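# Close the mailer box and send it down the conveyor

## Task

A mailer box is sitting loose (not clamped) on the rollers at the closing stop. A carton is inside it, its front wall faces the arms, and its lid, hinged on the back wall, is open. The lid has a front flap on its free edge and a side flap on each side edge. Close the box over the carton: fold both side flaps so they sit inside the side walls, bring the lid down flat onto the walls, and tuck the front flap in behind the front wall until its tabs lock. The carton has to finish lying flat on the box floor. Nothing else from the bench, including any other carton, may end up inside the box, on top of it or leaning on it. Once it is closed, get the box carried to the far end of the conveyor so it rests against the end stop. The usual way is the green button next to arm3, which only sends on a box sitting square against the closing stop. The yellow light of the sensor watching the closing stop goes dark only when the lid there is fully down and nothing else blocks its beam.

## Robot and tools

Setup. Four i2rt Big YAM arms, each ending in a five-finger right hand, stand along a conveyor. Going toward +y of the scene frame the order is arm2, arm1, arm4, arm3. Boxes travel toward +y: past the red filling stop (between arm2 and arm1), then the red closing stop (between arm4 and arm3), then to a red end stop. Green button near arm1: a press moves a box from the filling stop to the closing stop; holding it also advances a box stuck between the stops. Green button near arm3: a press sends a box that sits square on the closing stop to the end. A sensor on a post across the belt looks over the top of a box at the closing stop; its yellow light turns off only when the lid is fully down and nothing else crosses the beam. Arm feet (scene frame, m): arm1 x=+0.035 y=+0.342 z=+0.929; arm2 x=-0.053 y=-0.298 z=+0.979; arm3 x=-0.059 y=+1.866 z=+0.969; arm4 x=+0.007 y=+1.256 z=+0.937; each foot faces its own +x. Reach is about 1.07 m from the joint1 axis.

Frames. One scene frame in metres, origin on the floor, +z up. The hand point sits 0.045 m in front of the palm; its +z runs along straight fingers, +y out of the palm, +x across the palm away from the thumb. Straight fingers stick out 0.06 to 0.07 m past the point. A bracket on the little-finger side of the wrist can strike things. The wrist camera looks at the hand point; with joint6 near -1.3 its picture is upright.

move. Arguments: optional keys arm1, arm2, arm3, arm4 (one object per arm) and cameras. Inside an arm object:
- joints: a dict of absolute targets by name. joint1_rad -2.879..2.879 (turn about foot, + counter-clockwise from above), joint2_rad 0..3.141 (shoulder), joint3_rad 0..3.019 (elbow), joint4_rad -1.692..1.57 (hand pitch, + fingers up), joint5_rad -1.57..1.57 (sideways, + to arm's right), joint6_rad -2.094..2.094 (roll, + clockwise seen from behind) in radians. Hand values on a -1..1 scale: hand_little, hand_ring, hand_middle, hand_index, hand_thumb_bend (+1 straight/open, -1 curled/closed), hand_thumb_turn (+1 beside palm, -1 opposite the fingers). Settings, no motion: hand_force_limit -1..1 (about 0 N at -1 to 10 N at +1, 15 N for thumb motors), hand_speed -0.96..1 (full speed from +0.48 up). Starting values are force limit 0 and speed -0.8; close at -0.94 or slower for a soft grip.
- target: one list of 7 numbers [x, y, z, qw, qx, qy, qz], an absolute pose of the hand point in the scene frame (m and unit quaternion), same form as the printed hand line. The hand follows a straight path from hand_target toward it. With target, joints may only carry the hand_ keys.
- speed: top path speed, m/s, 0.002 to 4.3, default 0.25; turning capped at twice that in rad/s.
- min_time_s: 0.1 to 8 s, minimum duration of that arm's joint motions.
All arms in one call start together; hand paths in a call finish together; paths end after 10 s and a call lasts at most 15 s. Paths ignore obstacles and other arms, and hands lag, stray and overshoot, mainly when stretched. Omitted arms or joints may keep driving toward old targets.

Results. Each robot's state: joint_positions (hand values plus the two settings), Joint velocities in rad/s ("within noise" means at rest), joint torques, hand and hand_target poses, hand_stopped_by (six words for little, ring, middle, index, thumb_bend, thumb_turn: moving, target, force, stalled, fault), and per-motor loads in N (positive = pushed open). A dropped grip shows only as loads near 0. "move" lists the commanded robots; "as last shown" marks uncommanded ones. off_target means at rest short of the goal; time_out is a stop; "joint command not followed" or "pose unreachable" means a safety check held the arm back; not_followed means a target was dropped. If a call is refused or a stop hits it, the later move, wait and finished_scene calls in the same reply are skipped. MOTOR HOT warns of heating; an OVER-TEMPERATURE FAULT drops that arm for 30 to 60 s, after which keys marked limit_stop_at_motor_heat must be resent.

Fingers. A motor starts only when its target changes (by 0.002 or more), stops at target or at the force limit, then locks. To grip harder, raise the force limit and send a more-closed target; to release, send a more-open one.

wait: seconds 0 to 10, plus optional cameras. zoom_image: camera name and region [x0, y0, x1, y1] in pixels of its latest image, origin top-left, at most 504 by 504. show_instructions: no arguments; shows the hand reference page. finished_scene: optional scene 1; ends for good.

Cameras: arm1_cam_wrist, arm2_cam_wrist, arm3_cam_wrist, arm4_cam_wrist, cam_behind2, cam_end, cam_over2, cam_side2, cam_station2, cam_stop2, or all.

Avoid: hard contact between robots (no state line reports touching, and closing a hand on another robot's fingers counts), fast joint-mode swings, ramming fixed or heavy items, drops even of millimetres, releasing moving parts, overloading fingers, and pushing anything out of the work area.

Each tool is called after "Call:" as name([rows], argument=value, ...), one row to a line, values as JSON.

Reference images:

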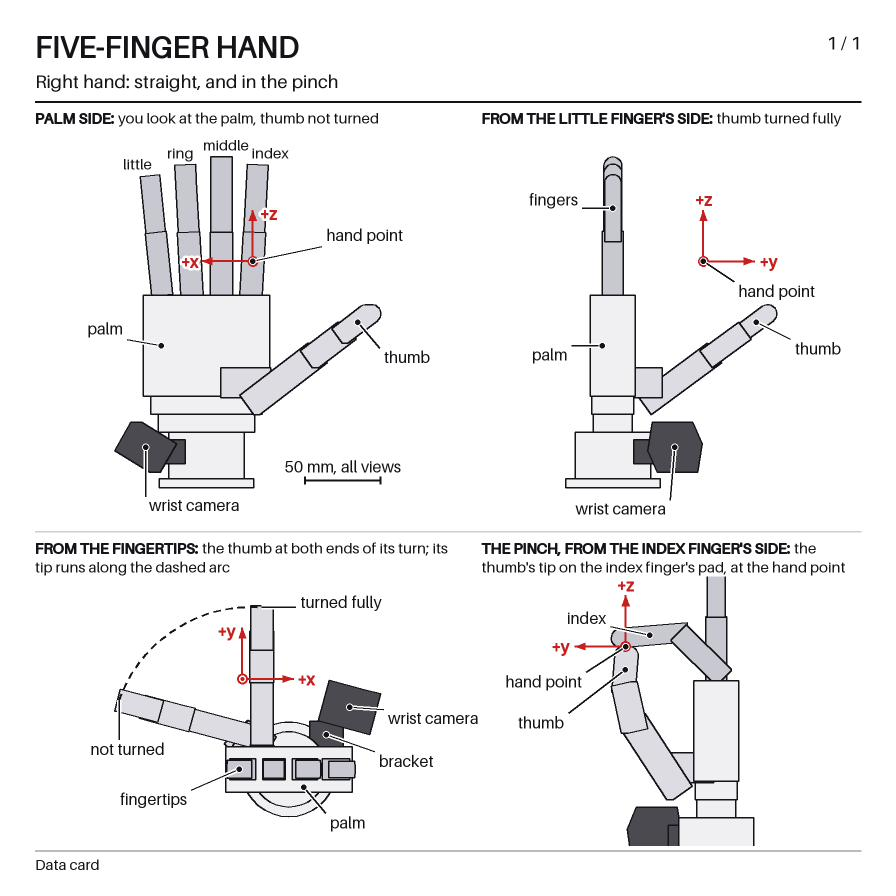

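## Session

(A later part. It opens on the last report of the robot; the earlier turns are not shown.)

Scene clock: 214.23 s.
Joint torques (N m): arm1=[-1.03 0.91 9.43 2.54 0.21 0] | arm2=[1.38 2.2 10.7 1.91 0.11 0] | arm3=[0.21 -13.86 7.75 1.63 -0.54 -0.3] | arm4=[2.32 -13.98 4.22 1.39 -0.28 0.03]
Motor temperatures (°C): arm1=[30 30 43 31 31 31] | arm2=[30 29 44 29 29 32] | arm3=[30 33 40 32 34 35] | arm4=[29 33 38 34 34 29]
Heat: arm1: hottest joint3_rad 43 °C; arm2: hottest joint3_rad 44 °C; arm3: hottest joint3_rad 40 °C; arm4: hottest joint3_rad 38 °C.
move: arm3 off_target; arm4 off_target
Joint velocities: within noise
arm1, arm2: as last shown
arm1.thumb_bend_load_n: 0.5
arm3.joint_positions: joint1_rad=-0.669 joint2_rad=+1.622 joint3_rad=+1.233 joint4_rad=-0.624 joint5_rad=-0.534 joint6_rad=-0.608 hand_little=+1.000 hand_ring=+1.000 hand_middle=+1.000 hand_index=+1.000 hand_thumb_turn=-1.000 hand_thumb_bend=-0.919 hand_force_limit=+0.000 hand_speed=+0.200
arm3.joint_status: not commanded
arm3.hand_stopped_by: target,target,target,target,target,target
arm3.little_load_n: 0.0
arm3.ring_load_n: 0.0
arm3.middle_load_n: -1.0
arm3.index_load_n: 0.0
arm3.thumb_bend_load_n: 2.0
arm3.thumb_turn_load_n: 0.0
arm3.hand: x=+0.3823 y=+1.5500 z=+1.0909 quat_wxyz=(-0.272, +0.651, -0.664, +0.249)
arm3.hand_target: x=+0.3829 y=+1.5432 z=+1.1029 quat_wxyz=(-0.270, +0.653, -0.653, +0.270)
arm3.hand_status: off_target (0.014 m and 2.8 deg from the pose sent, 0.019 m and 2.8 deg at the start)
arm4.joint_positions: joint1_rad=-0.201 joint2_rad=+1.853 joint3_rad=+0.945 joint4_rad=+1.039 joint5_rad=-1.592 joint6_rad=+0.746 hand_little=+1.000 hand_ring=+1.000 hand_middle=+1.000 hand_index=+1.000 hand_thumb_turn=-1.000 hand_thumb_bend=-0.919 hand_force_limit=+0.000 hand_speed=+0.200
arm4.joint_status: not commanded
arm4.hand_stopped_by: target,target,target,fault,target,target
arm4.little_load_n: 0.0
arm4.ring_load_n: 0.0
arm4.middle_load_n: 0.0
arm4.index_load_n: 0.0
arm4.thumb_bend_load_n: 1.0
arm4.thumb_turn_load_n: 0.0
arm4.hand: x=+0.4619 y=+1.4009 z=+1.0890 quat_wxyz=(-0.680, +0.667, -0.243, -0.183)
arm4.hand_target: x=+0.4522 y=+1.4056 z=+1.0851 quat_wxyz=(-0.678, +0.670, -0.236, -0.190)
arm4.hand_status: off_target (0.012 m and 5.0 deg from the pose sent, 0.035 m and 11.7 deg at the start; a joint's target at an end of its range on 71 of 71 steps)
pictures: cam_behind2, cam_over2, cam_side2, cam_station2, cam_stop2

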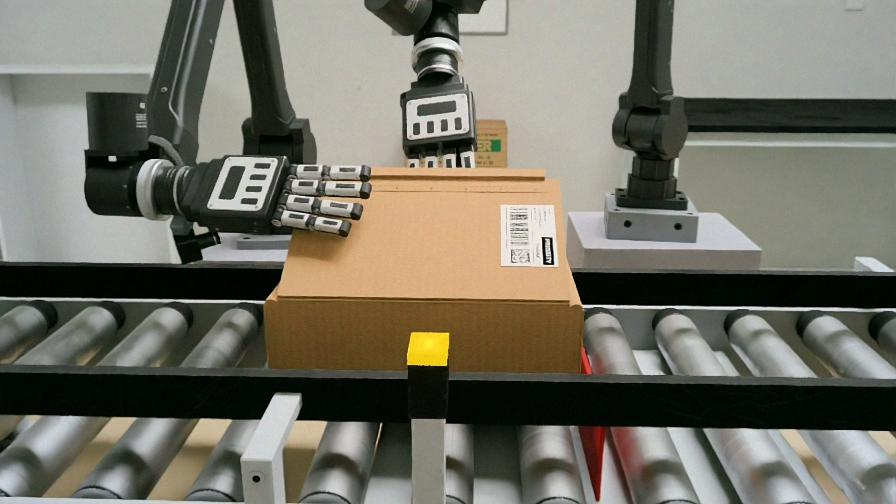

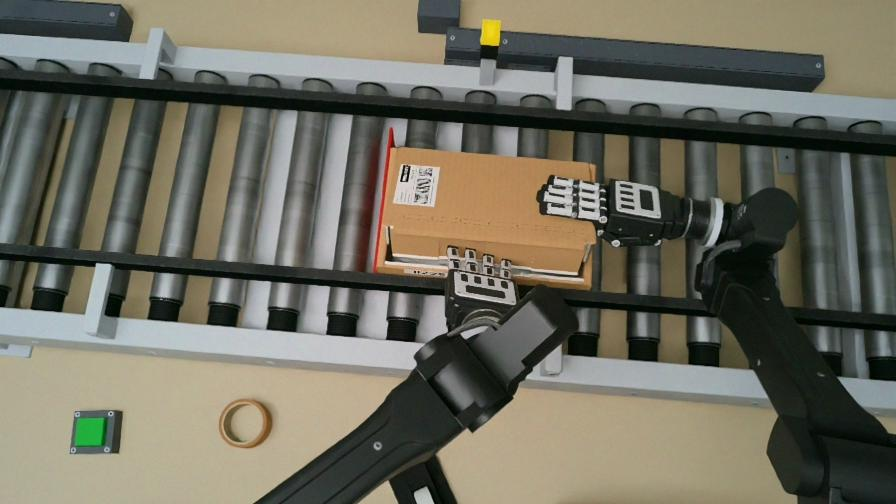

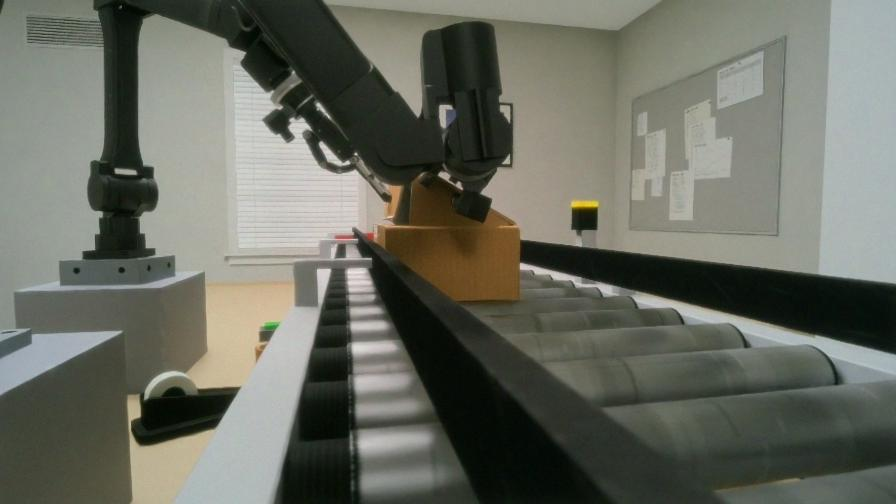

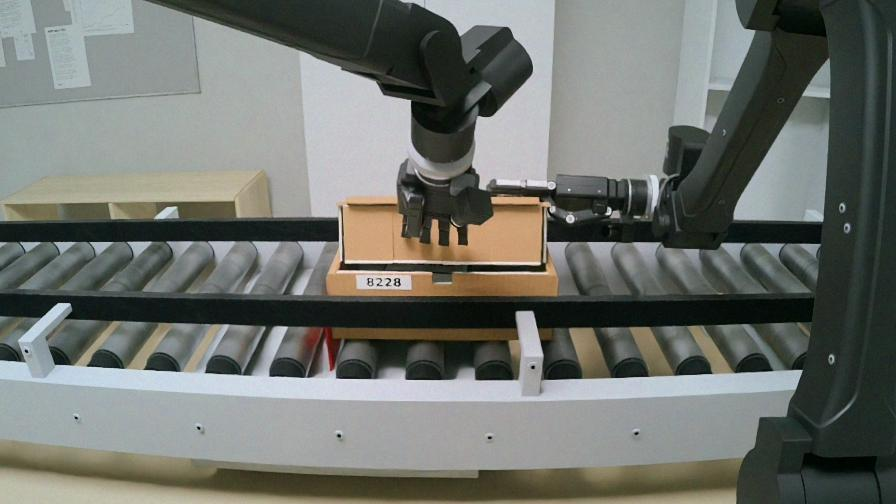

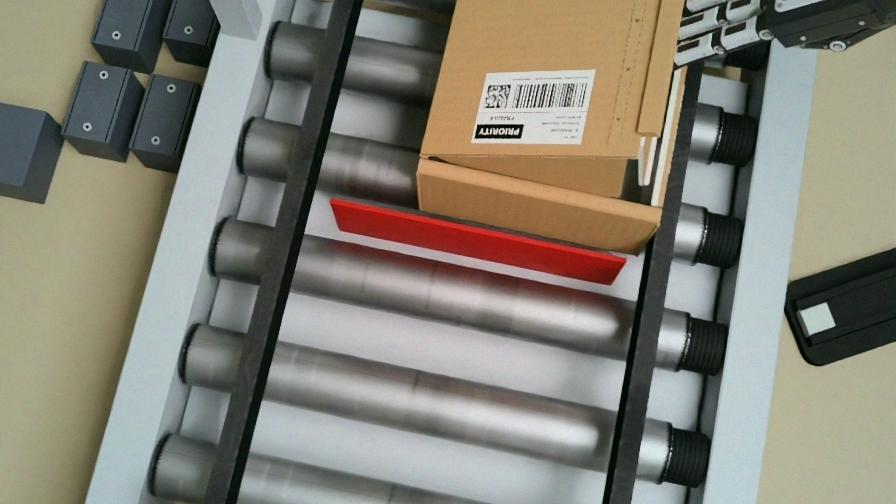

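Call:
move(arm3={"target":[0.376,1.543,1.088,0.2706,-0.6533,0.6533,-0.2706],"speed":0.04}, arm4={"target":[0.447,1.405,1.067,0.6861,-0.6861,0.1711,0.1711],"speed":0.05}, cameras=["cam_over2","cam_station2","cam_stop2","cam_side2"])

Call:
zoom_image(camera="cam_side2", region=[340, 100, 560, 320])

Call:
zoom_image(camera="cam_station2", region=[310, 60, 590, 320])

Call:
zoom_image(camera="cam_stop2", region=[400, 0, 720, 260])

Scene clock: 216.53 s.
Joint torques (N m): arm1=[-1.03 0.85 9.42 2.52 0.21 0] | arm2=[1.67 2.37 10.67 1.87 0.11 0] | arm3=[0.09 -13.33 7.38 1.52 -0.47 -0.31] | arm4=[2.2 -13.22 3.7 1.62 -0.35 -0.05]
Motor temperatures (°C): arm1=[30 30 43 31 31 31] | arm2=[30 29 44 29 29 32] | arm3=[30 33 40 32 34 35] | arm4=[29 33 38 34 34 29]
Heat: arm1: hottest joint3_rad 43 °C; arm2: hottest joint3_rad 44 °C; arm3: hottest joint3_rad 40 °C; arm4: hottest joint3_rad 38 °C.
move: arm3 off_target; arm4 off_target
Joint velocities: within noise
arm1, arm2: as last shown
arm1.thumb_bend_load_n: 0.0
arm2.little_load_n: -0.5
arm3.joint_positions: joint1_rad=-0.679 joint2_rad=+1.620 joint3_rad=+1.199 joint4_rad=-0.584 joint5_rad=-0.541 joint6_rad=-0.617 hand_little=+1.000 hand_ring=+1.000 hand_middle=+1.000 hand_index=+1.000 hand_thumb_turn=-1.000 hand_thumb_bend=-0.919 hand_force_limit=+0.000 hand_speed=+0.200
arm3.joint_status: not commanded
arm3.hand_stopped_by: target,target,target,target,target,target
arm3.little_load_n: 0.0
arm3.ring_load_n: 0.0
arm3.middle_load_n: 0.0
arm3.index_load_n: 0.0
arm3.thumb_bend_load_n: 2.0
arm3.thumb_turn_load_n: 0.5
arm3.hand: x=+0.3770 y=+1.5486 z=+1.0808 quat_wxyz=(-0.273, +0.650, -0.662, +0.254)
arm3.hand_target: x=+0.3759 y=+1.5430 z=+1.0879 quat_wxyz=(-0.270, +0.653, -0.654, +0.270)
arm3.hand_status: off_target (0.009 m and 2.1 deg from the pose sent, 0.010 m and 2.8 deg at the start)
arm4.joint_positions: joint1_rad=-0.203 joint2_rad=+1.853 joint3_rad=+0.918 joint4_rad=+1.093 joint5_rad=-1.591 joint6_rad=+0.643 hand_little=+1.000 hand_ring=+1.000 hand_middle=+1.000 hand_index=+1.000 hand_thumb_turn=-1.000 hand_thumb_bend=-0.919 hand_force_limit=+0.000 hand_speed=+0.200
arm4.joint_status: not commanded
arm4.hand_stopped_by: target,target,target,fault,target,target
arm4.little_load_n: 0.0
arm4.ring_load_n: 0.0
arm4.middle_load_n: 0.0
arm4.index_load_n: 0.0
arm4.thumb_bend_load_n: 0.5
arm4.thumb_turn_load_n: 0.0
arm4.hand: x=+0.4586 y=+1.4006 z=+1.0773 quat_wxyz=(-0.691, +0.681, -0.200, -0.137)
arm4.hand_target: x=+0.4472 y=+1.4055 z=+1.0674 quat_wxyz=(-0.688, +0.683, -0.195, -0.148)
arm4.hand_status: off_target (0.016 m and 5.2 deg from the pose sent, 0.027 m and 8.6 deg at the start; a joint's target at an end of its range on 60 of 60 steps)
pictures: cam_over2, cam_side2, cam_station2, cam_stop2

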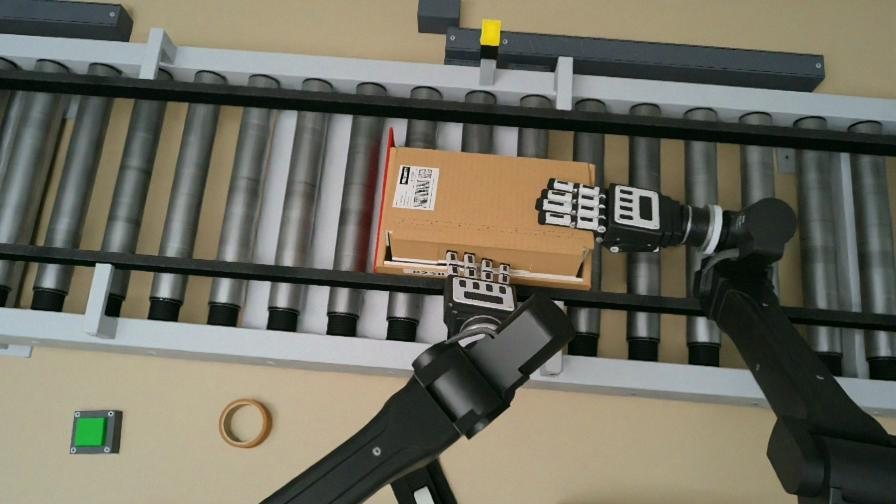

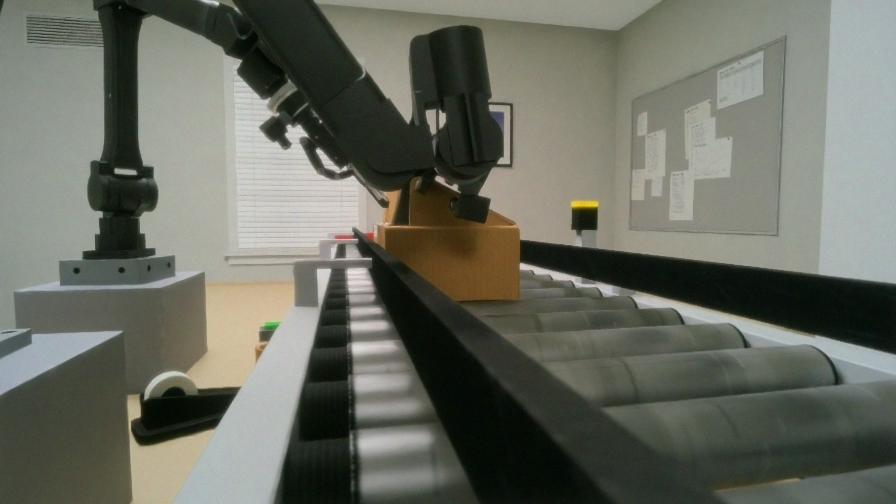

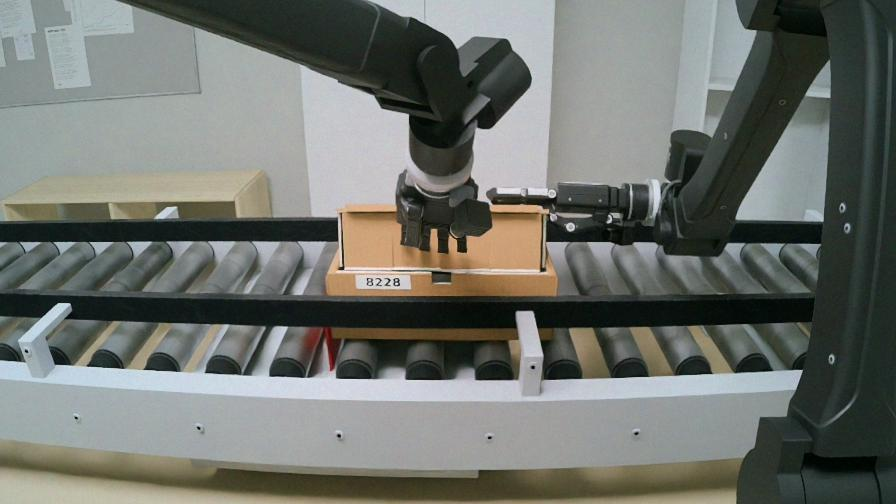

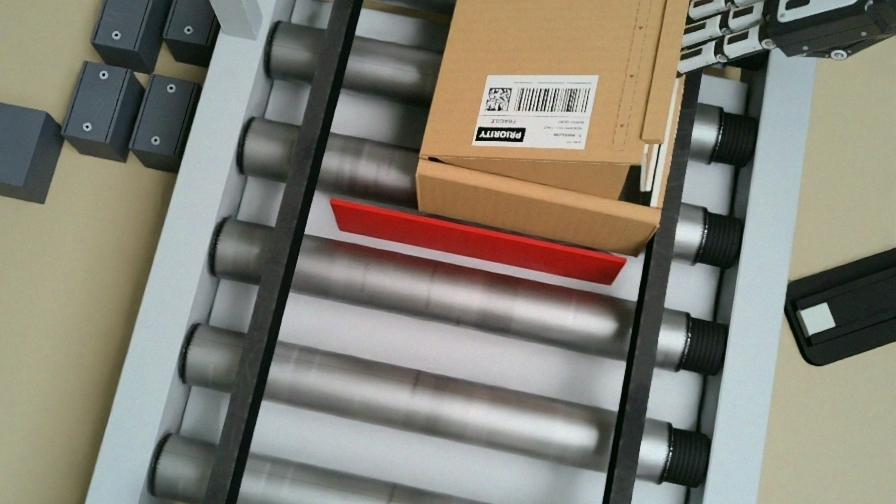

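Scaled by 2.291 from the camera's image (finer frame: 1280x720).

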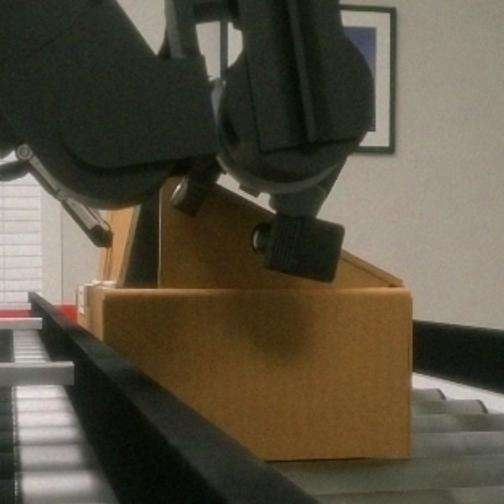

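Scaled by 1.800 from the camera's image (finer frame: 1280x720).

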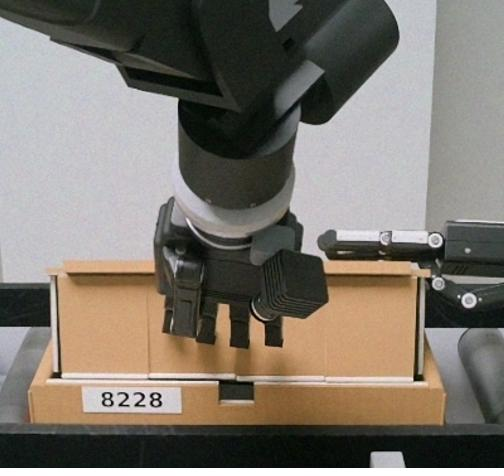

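Scaled by 1.575 from the camera's image (finer frame: 1280x720).

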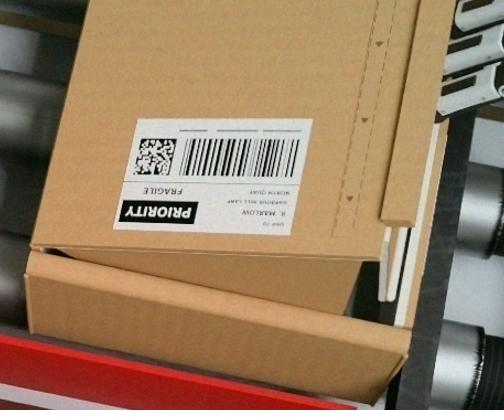

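Call:
move(arm3={"target":[0.37,1.543,1.083,0.2706,-0.6533,0.6533,-0.2706],"speed":0.04}, arm4={"target":[0.445,1.405,1.05,0.6941,-0.6941,0.1349,0.1349],"speed":0.05}, cameras=["cam_over2","cam_station2","cam_stop2","cam_side2","cam_behind2"])

Call:
zoom_image(camera="cam_side2", region=[340, 100, 560, 320])

Call:
zoom_image(camera="cam_station2", region=[310, 60, 590, 320])

Call:
zoom_image(camera="cam_stop2", region=[400, 0, 720, 260])

Scene clock: 218.67 s.
Joint torques (N m): arm1=[-1.03 0.85 9.43 2.51 0.21 0] | arm2=[1.14 2.14 10.66 1.85 0.11 -0.02] | arm3=[-0.03 -13.63 7.38 1.42 -0.51 -0.3] | arm4=[2.67 -11.52 3.29 1.54 -0.39 -0.04]
Motor temperatures (°C): arm1=[30 30 43 31 31 31] | arm2=[30 29 44 29 29 32] | arm3=[30 33 40 32 34 35] | arm4=[29 33 38 34 34 29]
Heat: arm1: hottest joint3_rad 43 °C; arm2: hottest joint3_rad 44 °C; arm3: hottest joint3_rad 40 °C; arm4: hottest joint3_rad 38 °C.
move: arm3 off_target; arm4 off_target
Joint velocities: within noise
arm1, arm2: as last shown
arm2.little_load_n: 0.0
arm3.joint_positions: joint1_rad=-0.686 joint2_rad=+1.619 joint3_rad=+1.180 joint4_rad=-0.572 joint5_rad=-0.545 joint6_rad=-0.625 hand_little=+1.000 hand_ring=+1.000 hand_middle=+1.000 hand_index=+1.000 hand_thumb_turn=-1.000 hand_thumb_bend=-0.919 hand_force_limit=+0.000 hand_speed=+0.200
arm3.joint_status: not commanded
arm3.hand_stopped_by: target,target,target,target,target,target
arm3.little_load_n: 0.0
arm3.ring_load_n: 0.0
arm3.middle_load_n: 0.0
arm3.index_load_n: 0.0
arm3.thumb_bend_load_n: 2.0
arm3.thumb_turn_load_n: 0.5
arm3.hand: x=+0.3717 y=+1.5493 z=+1.0739 quat_wxyz=(-0.273, +0.651, -0.662, +0.253)
arm3.hand_target: x=+0.3700 y=+1.5431 z=+1.0830 quat_wxyz=(-0.270, +0.653, -0.653, +0.270)
arm3.hand_status: off_target (0.011 m and 2.3 deg from the pose sent, 0.009 m and 2.1 deg at the start)
arm4.joint_positions: joint1_rad=-0.205 joint2_rad=+1.853 joint3_rad=+0.902 joint4_rad=+1.158 joint5_rad=-1.589 joint6_rad=+0.562 hand_little=+1.000 hand_ring=+1.000 hand_middle=+1.000 hand_index=+1.000 hand_thumb_turn=-1.000 hand_thumb_bend=-0.919 hand_force_limit=+0.000 hand_speed=+0.200
arm4.joint_status: not commanded
arm4.hand_stopped_by: target,target,target,fault,target,target
arm4.little_load_n: 0.0
arm4.ring_load_n: 0.0
arm4.middle_load_n: 0.0
arm4.index_load_n: 0.0
arm4.thumb_bend_load_n: 0.5
arm4.thumb_turn_load_n: 0.5
arm4.hand: x=+0.4593 y=+1.3997 z=+1.0702 quat_wxyz=(-0.698, +0.693, -0.157, -0.090)
arm4.hand_target: x=+0.4449 y=+1.4054 z=+1.0511 quat_wxyz=(-0.695, +0.693, -0.159, -0.111)
arm4.hand_status: off_target (0.025 m and 5.7 deg from the pose sent, 0.031 m and 7.6 deg at the start; a joint's target at an end of its range on 57 of 57 steps)
pictures: cam_behind2, cam_over2, cam_side2, cam_station2, cam_stop2

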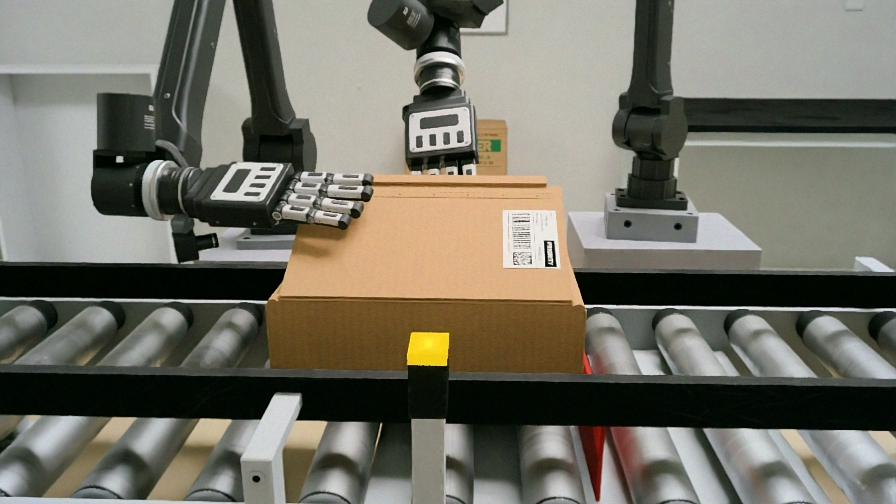

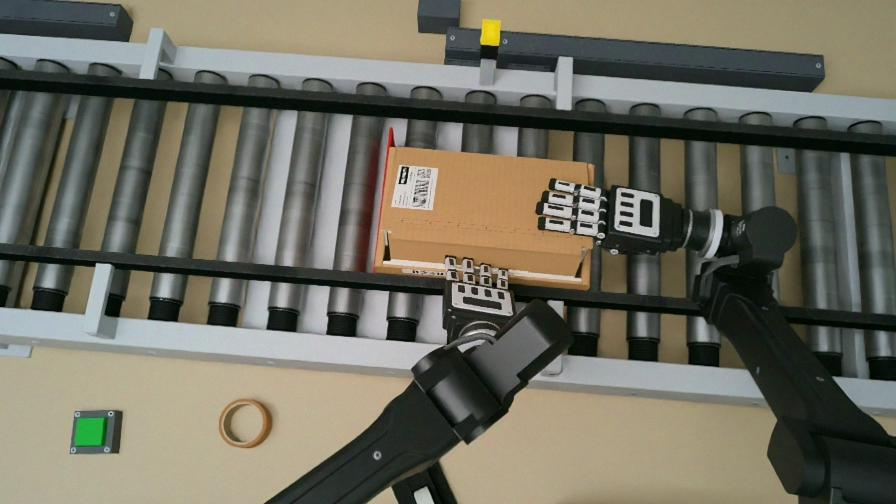

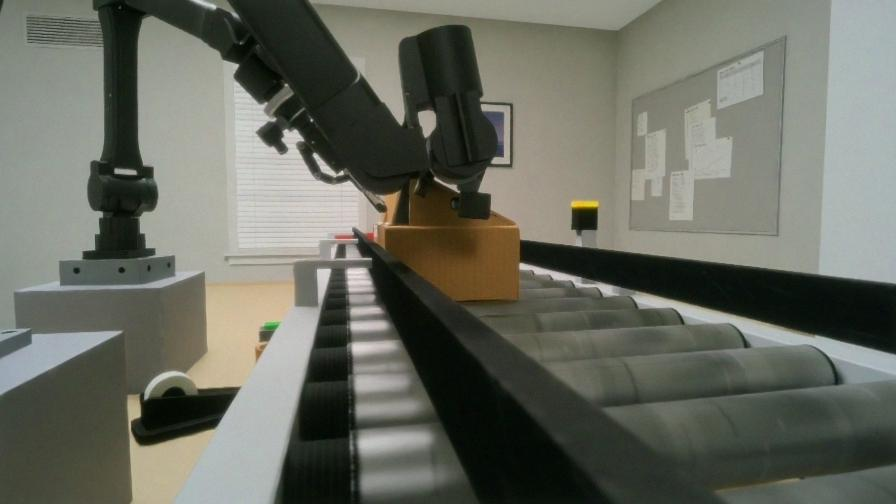

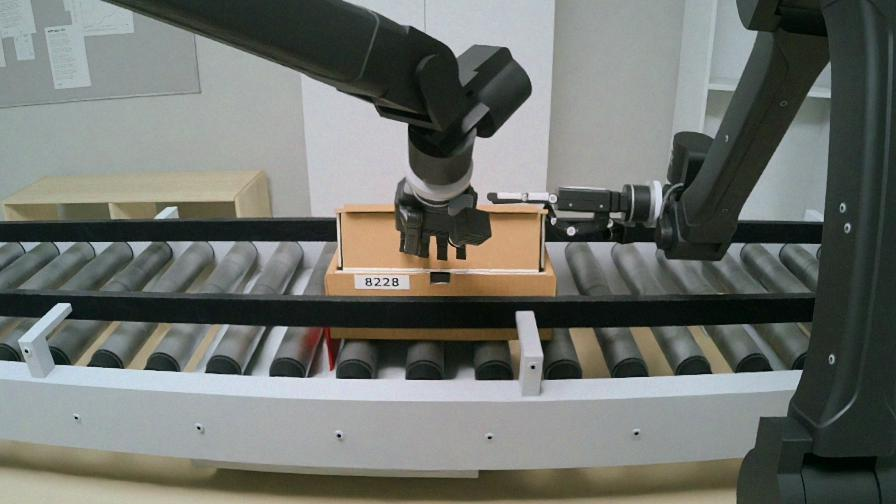

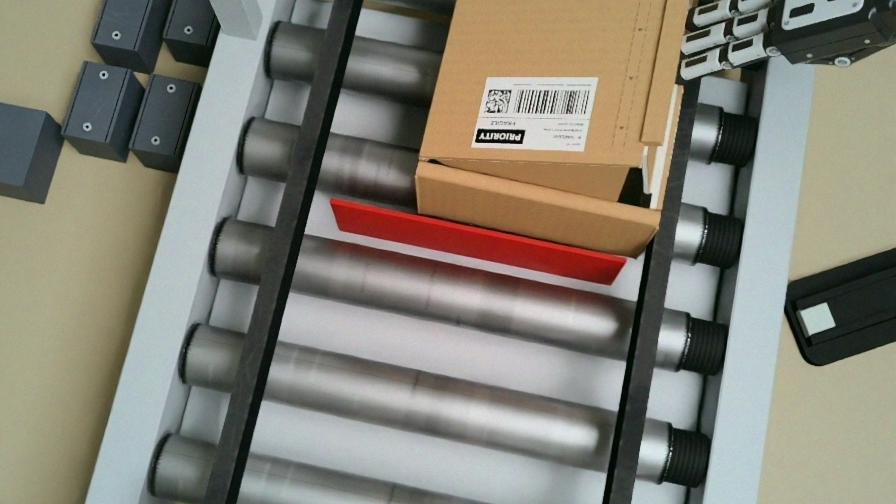

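Scaled by 2.291 from the camera's image (finer frame: 1280x720).

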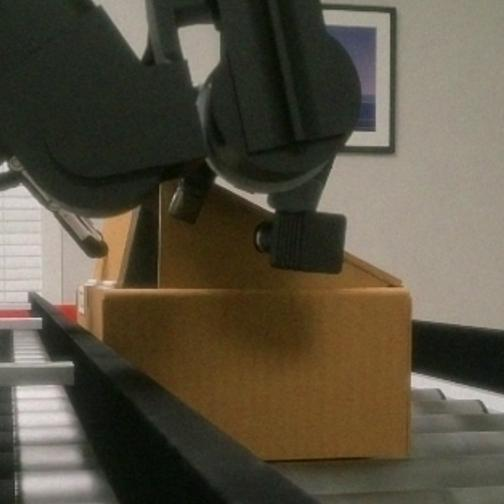

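Scaled by 1.800 from the camera's image (finer frame: 1280x720).

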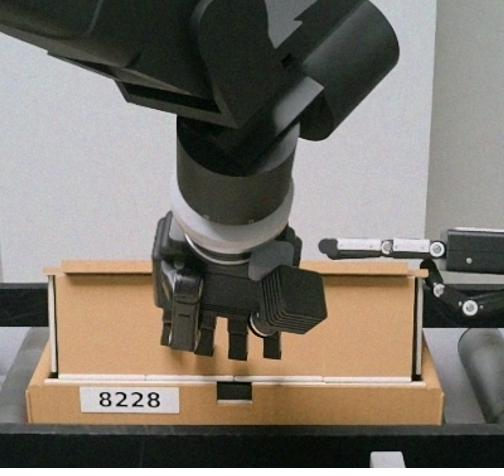

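Scaled by 1.575 from the camera's image (finer frame: 1280x720).

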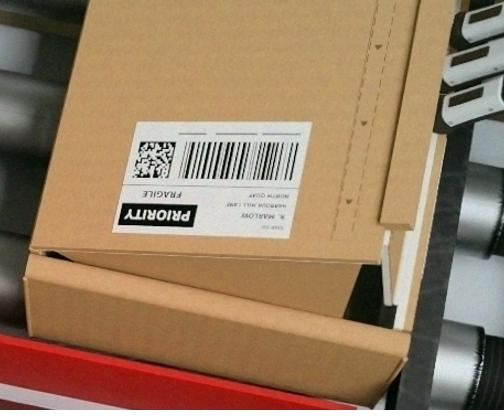

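Call:
zoom_image(camera="cam_stop2", region=[590, 110, 710, 230])

Call:
zoom_image(camera="cam_station2", region=[310, 200, 440, 310])

Call:
zoom_image(camera="cam_over2", region=[370, 200, 490, 290])

Call:
zoom_image(camera="cam_over2", region=[500, 200, 620, 300])

Scaled by 4.200 from the camera's image (finer frame: 1280x720).

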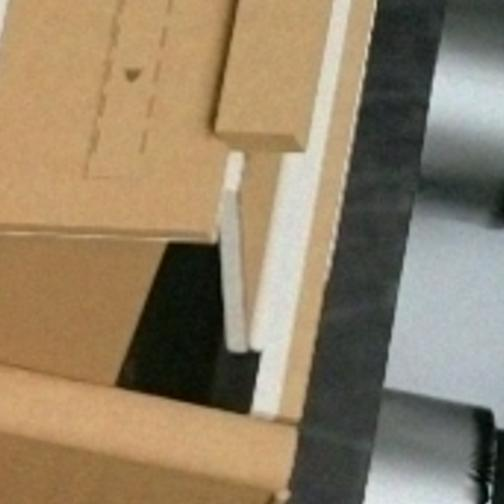

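Scaled by 3.877 from the camera's image (finer frame: 1280x720).

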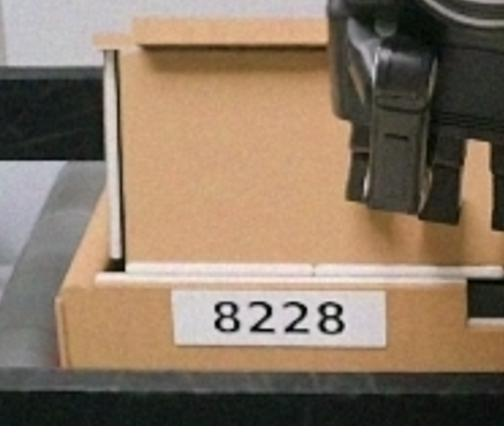

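Scaled by 4.200 from the camera's image (finer frame: 1280x720).

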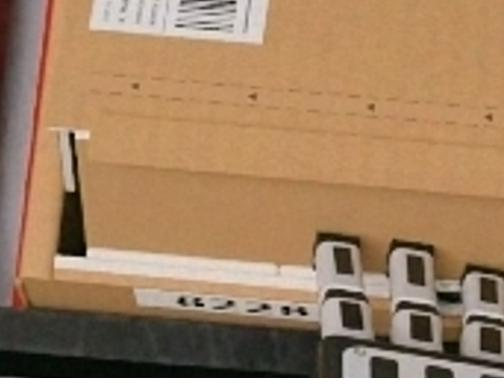

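Scaled by 4.200 from the camera's image (finer frame: 1280x720).

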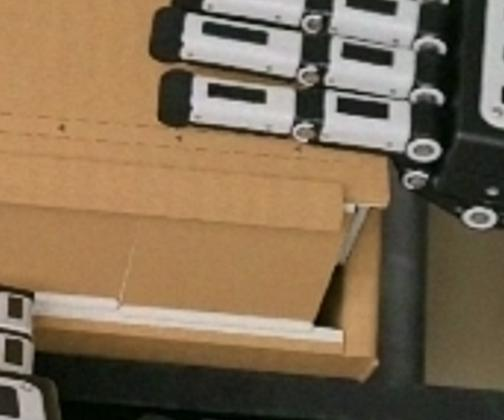

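Call:
move(arm4={"target":[0.452,1.405,1.085,0.683,-0.683,0.183,0.183],"speed":0.06}, arm3={"target":[0.395,1.543,1.088,0.2706,-0.6533,0.6533,-0.2706],"speed":0.04}, cameras=["cam_over2","cam_station2","cam_stop2","cam_side2"])

Call:
zoom_image(camera="cam_stop2", region=[590, 110, 710, 230])

Call:
zoom_image(camera="cam_over2", region=[370, 180, 620, 300])

Scene clock: 221.50 s.
Joint torques (N m): arm1=[-1.03 0.91 9.43 2.51 0.21 0] | arm2=[1.32 2.37 10.76 1.88 0.12 -0.01] | arm3=[1.79 -11.69 11.69 1.29 -0.34 0.05] | arm4=[2.67 -15.33 6.48 0.92 -0.34 0.15]
Motor temperatures (°C): arm1=[30 30 43 31 31 31] | arm2=[30 29 44 29 29 32] | arm3=[30 33 40 32 34 35] | arm4=[29 33 38 34 34 29]
Heat: arm1: hottest joint3_rad 43 °C; arm2: hottest joint3_rad 44 °C; arm3: hottest joint3_rad 40 °C; arm4: hottest joint3_rad 38 °C.
move: arm3 off_target; arm4 off_target
Joint velocities: within noise
arm1, arm2: as last shown
arm3.joint_positions: joint1_rad=-0.671 joint2_rad=+1.623 joint3_rad=+1.180 joint4_rad=-0.572 joint5_rad=-0.530 joint6_rad=-0.622 hand_little=+1.000 hand_ring=+1.000 hand_middle=+1.000 hand_index=+1.000 hand_thumb_turn=-1.000 hand_thumb_bend=-0.919 hand_force_limit=+0.000 hand_speed=+0.200
arm3.joint_status: not commanded
arm3.hand_stopped_by: target,target,target,target,target,target
arm3.little_load_n: 0.0
arm3.ring_load_n: 0.0
arm3.middle_load_n: 0.0
arm3.index_load_n: 0.0
arm3.thumb_bend_load_n: 2.0
arm3.thumb_turn_load_n: 0.5
arm3.hand: x=+0.3748 y=+1.5533 z=+1.0705 quat_wxyz=(-0.268, +0.654, -0.662, +0.250)
arm3.hand_target: x=+0.3940 y=+1.5438 z=+1.0885 quat_wxyz=(-0.271, +0.653, -0.653, +0.271)
arm3.hand_status: off_target (0.029 m and 2.6 deg from the pose sent, 0.028 m and 2.3 deg at the start)
arm4.joint_positions: joint1_rad=-0.205 joint2_rad=+1.846 joint3_rad=+0.902 joint4_rad=+1.055 joint5_rad=-1.591 joint6_rad=+0.653 hand_little=+1.000 hand_ring=+1.000 hand_middle=+1.000 hand_index=+1.000 hand_thumb_turn=-1.000 hand_thumb_bend=-0.919 hand_force_limit=+0.000 hand_speed=+0.200
arm4.joint_status: not commanded
arm4.hand_stopped_by: target,target,target,fault,target,target
arm4.little_load_n: 0.0
arm4.ring_load_n: 0.0
arm4.middle_load_n: 0.0
arm4.index_load_n: -0.5
arm4.thumb_bend_load_n: 0.5
arm4.thumb_turn_load_n: 0.0
arm4.hand: x=+0.4520 y=+1.4004 z=+1.0762 quat_wxyz=(-0.687, +0.675, -0.220, -0.156)
arm4.hand_target: x=+0.4520 y=+1.4055 z=+1.0850 quat_wxyz=(-0.685, +0.680, -0.206, -0.159)
arm4.hand_status: off_target (0.010 m and 5.3 deg from the pose sent, 0.017 m and 11.2 deg at the start; a joint's target at an end of its range on 60 of 60 steps)
pictures: cam_over2, cam_side2, cam_station2, cam_stop2

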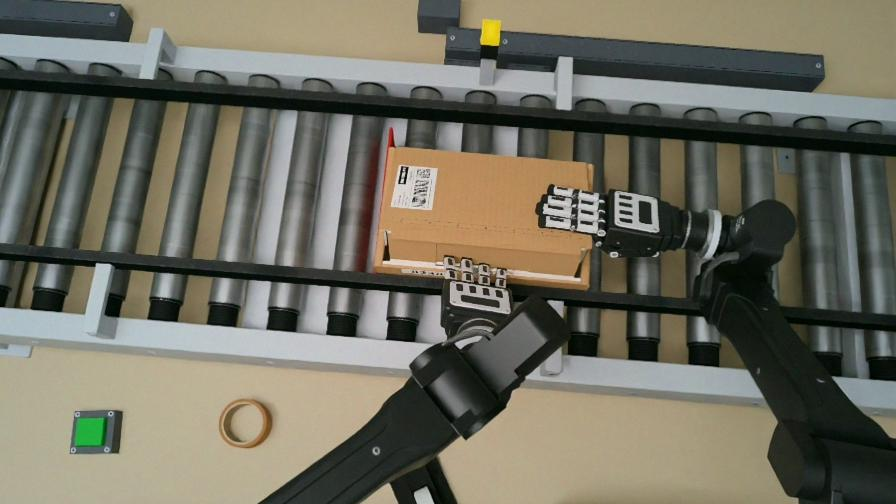

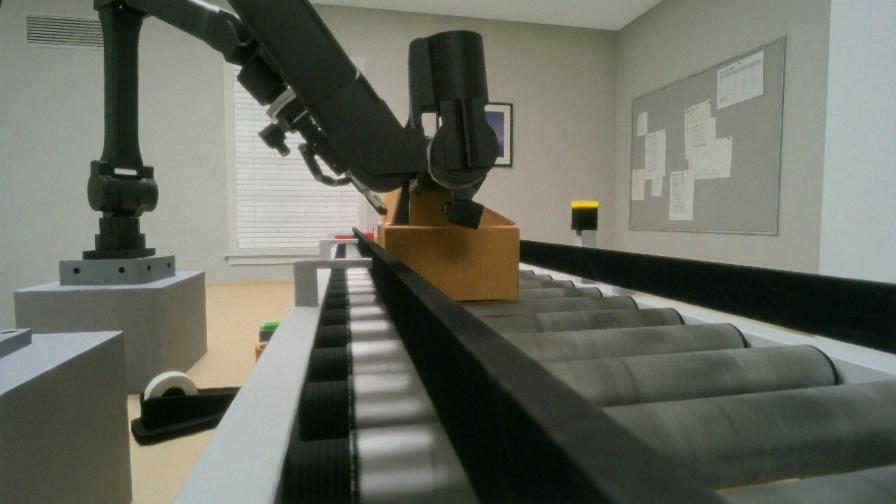

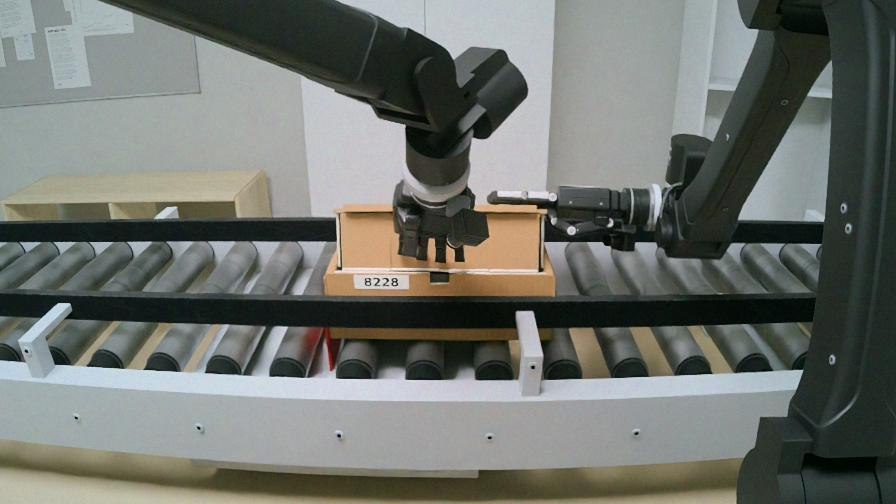

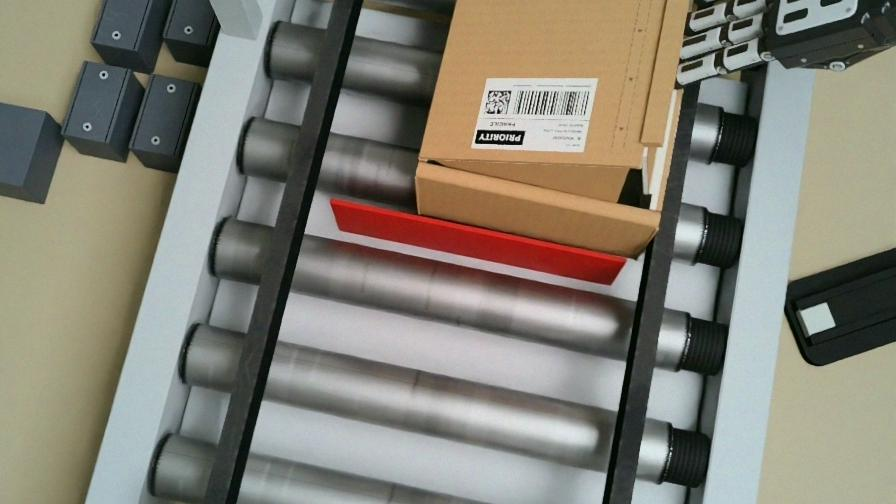

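Scaled by 4.200 from the camera's image (finer frame: 1280x720).

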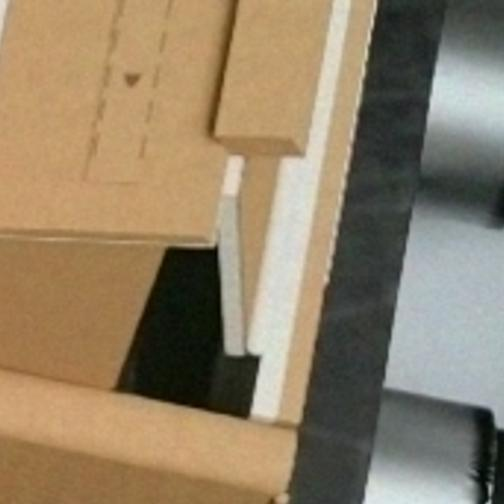

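Scaled by 2.016 from the camera's image (finer frame: 1280x720).

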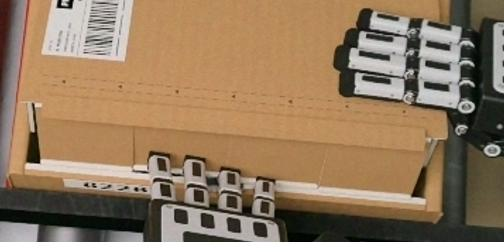

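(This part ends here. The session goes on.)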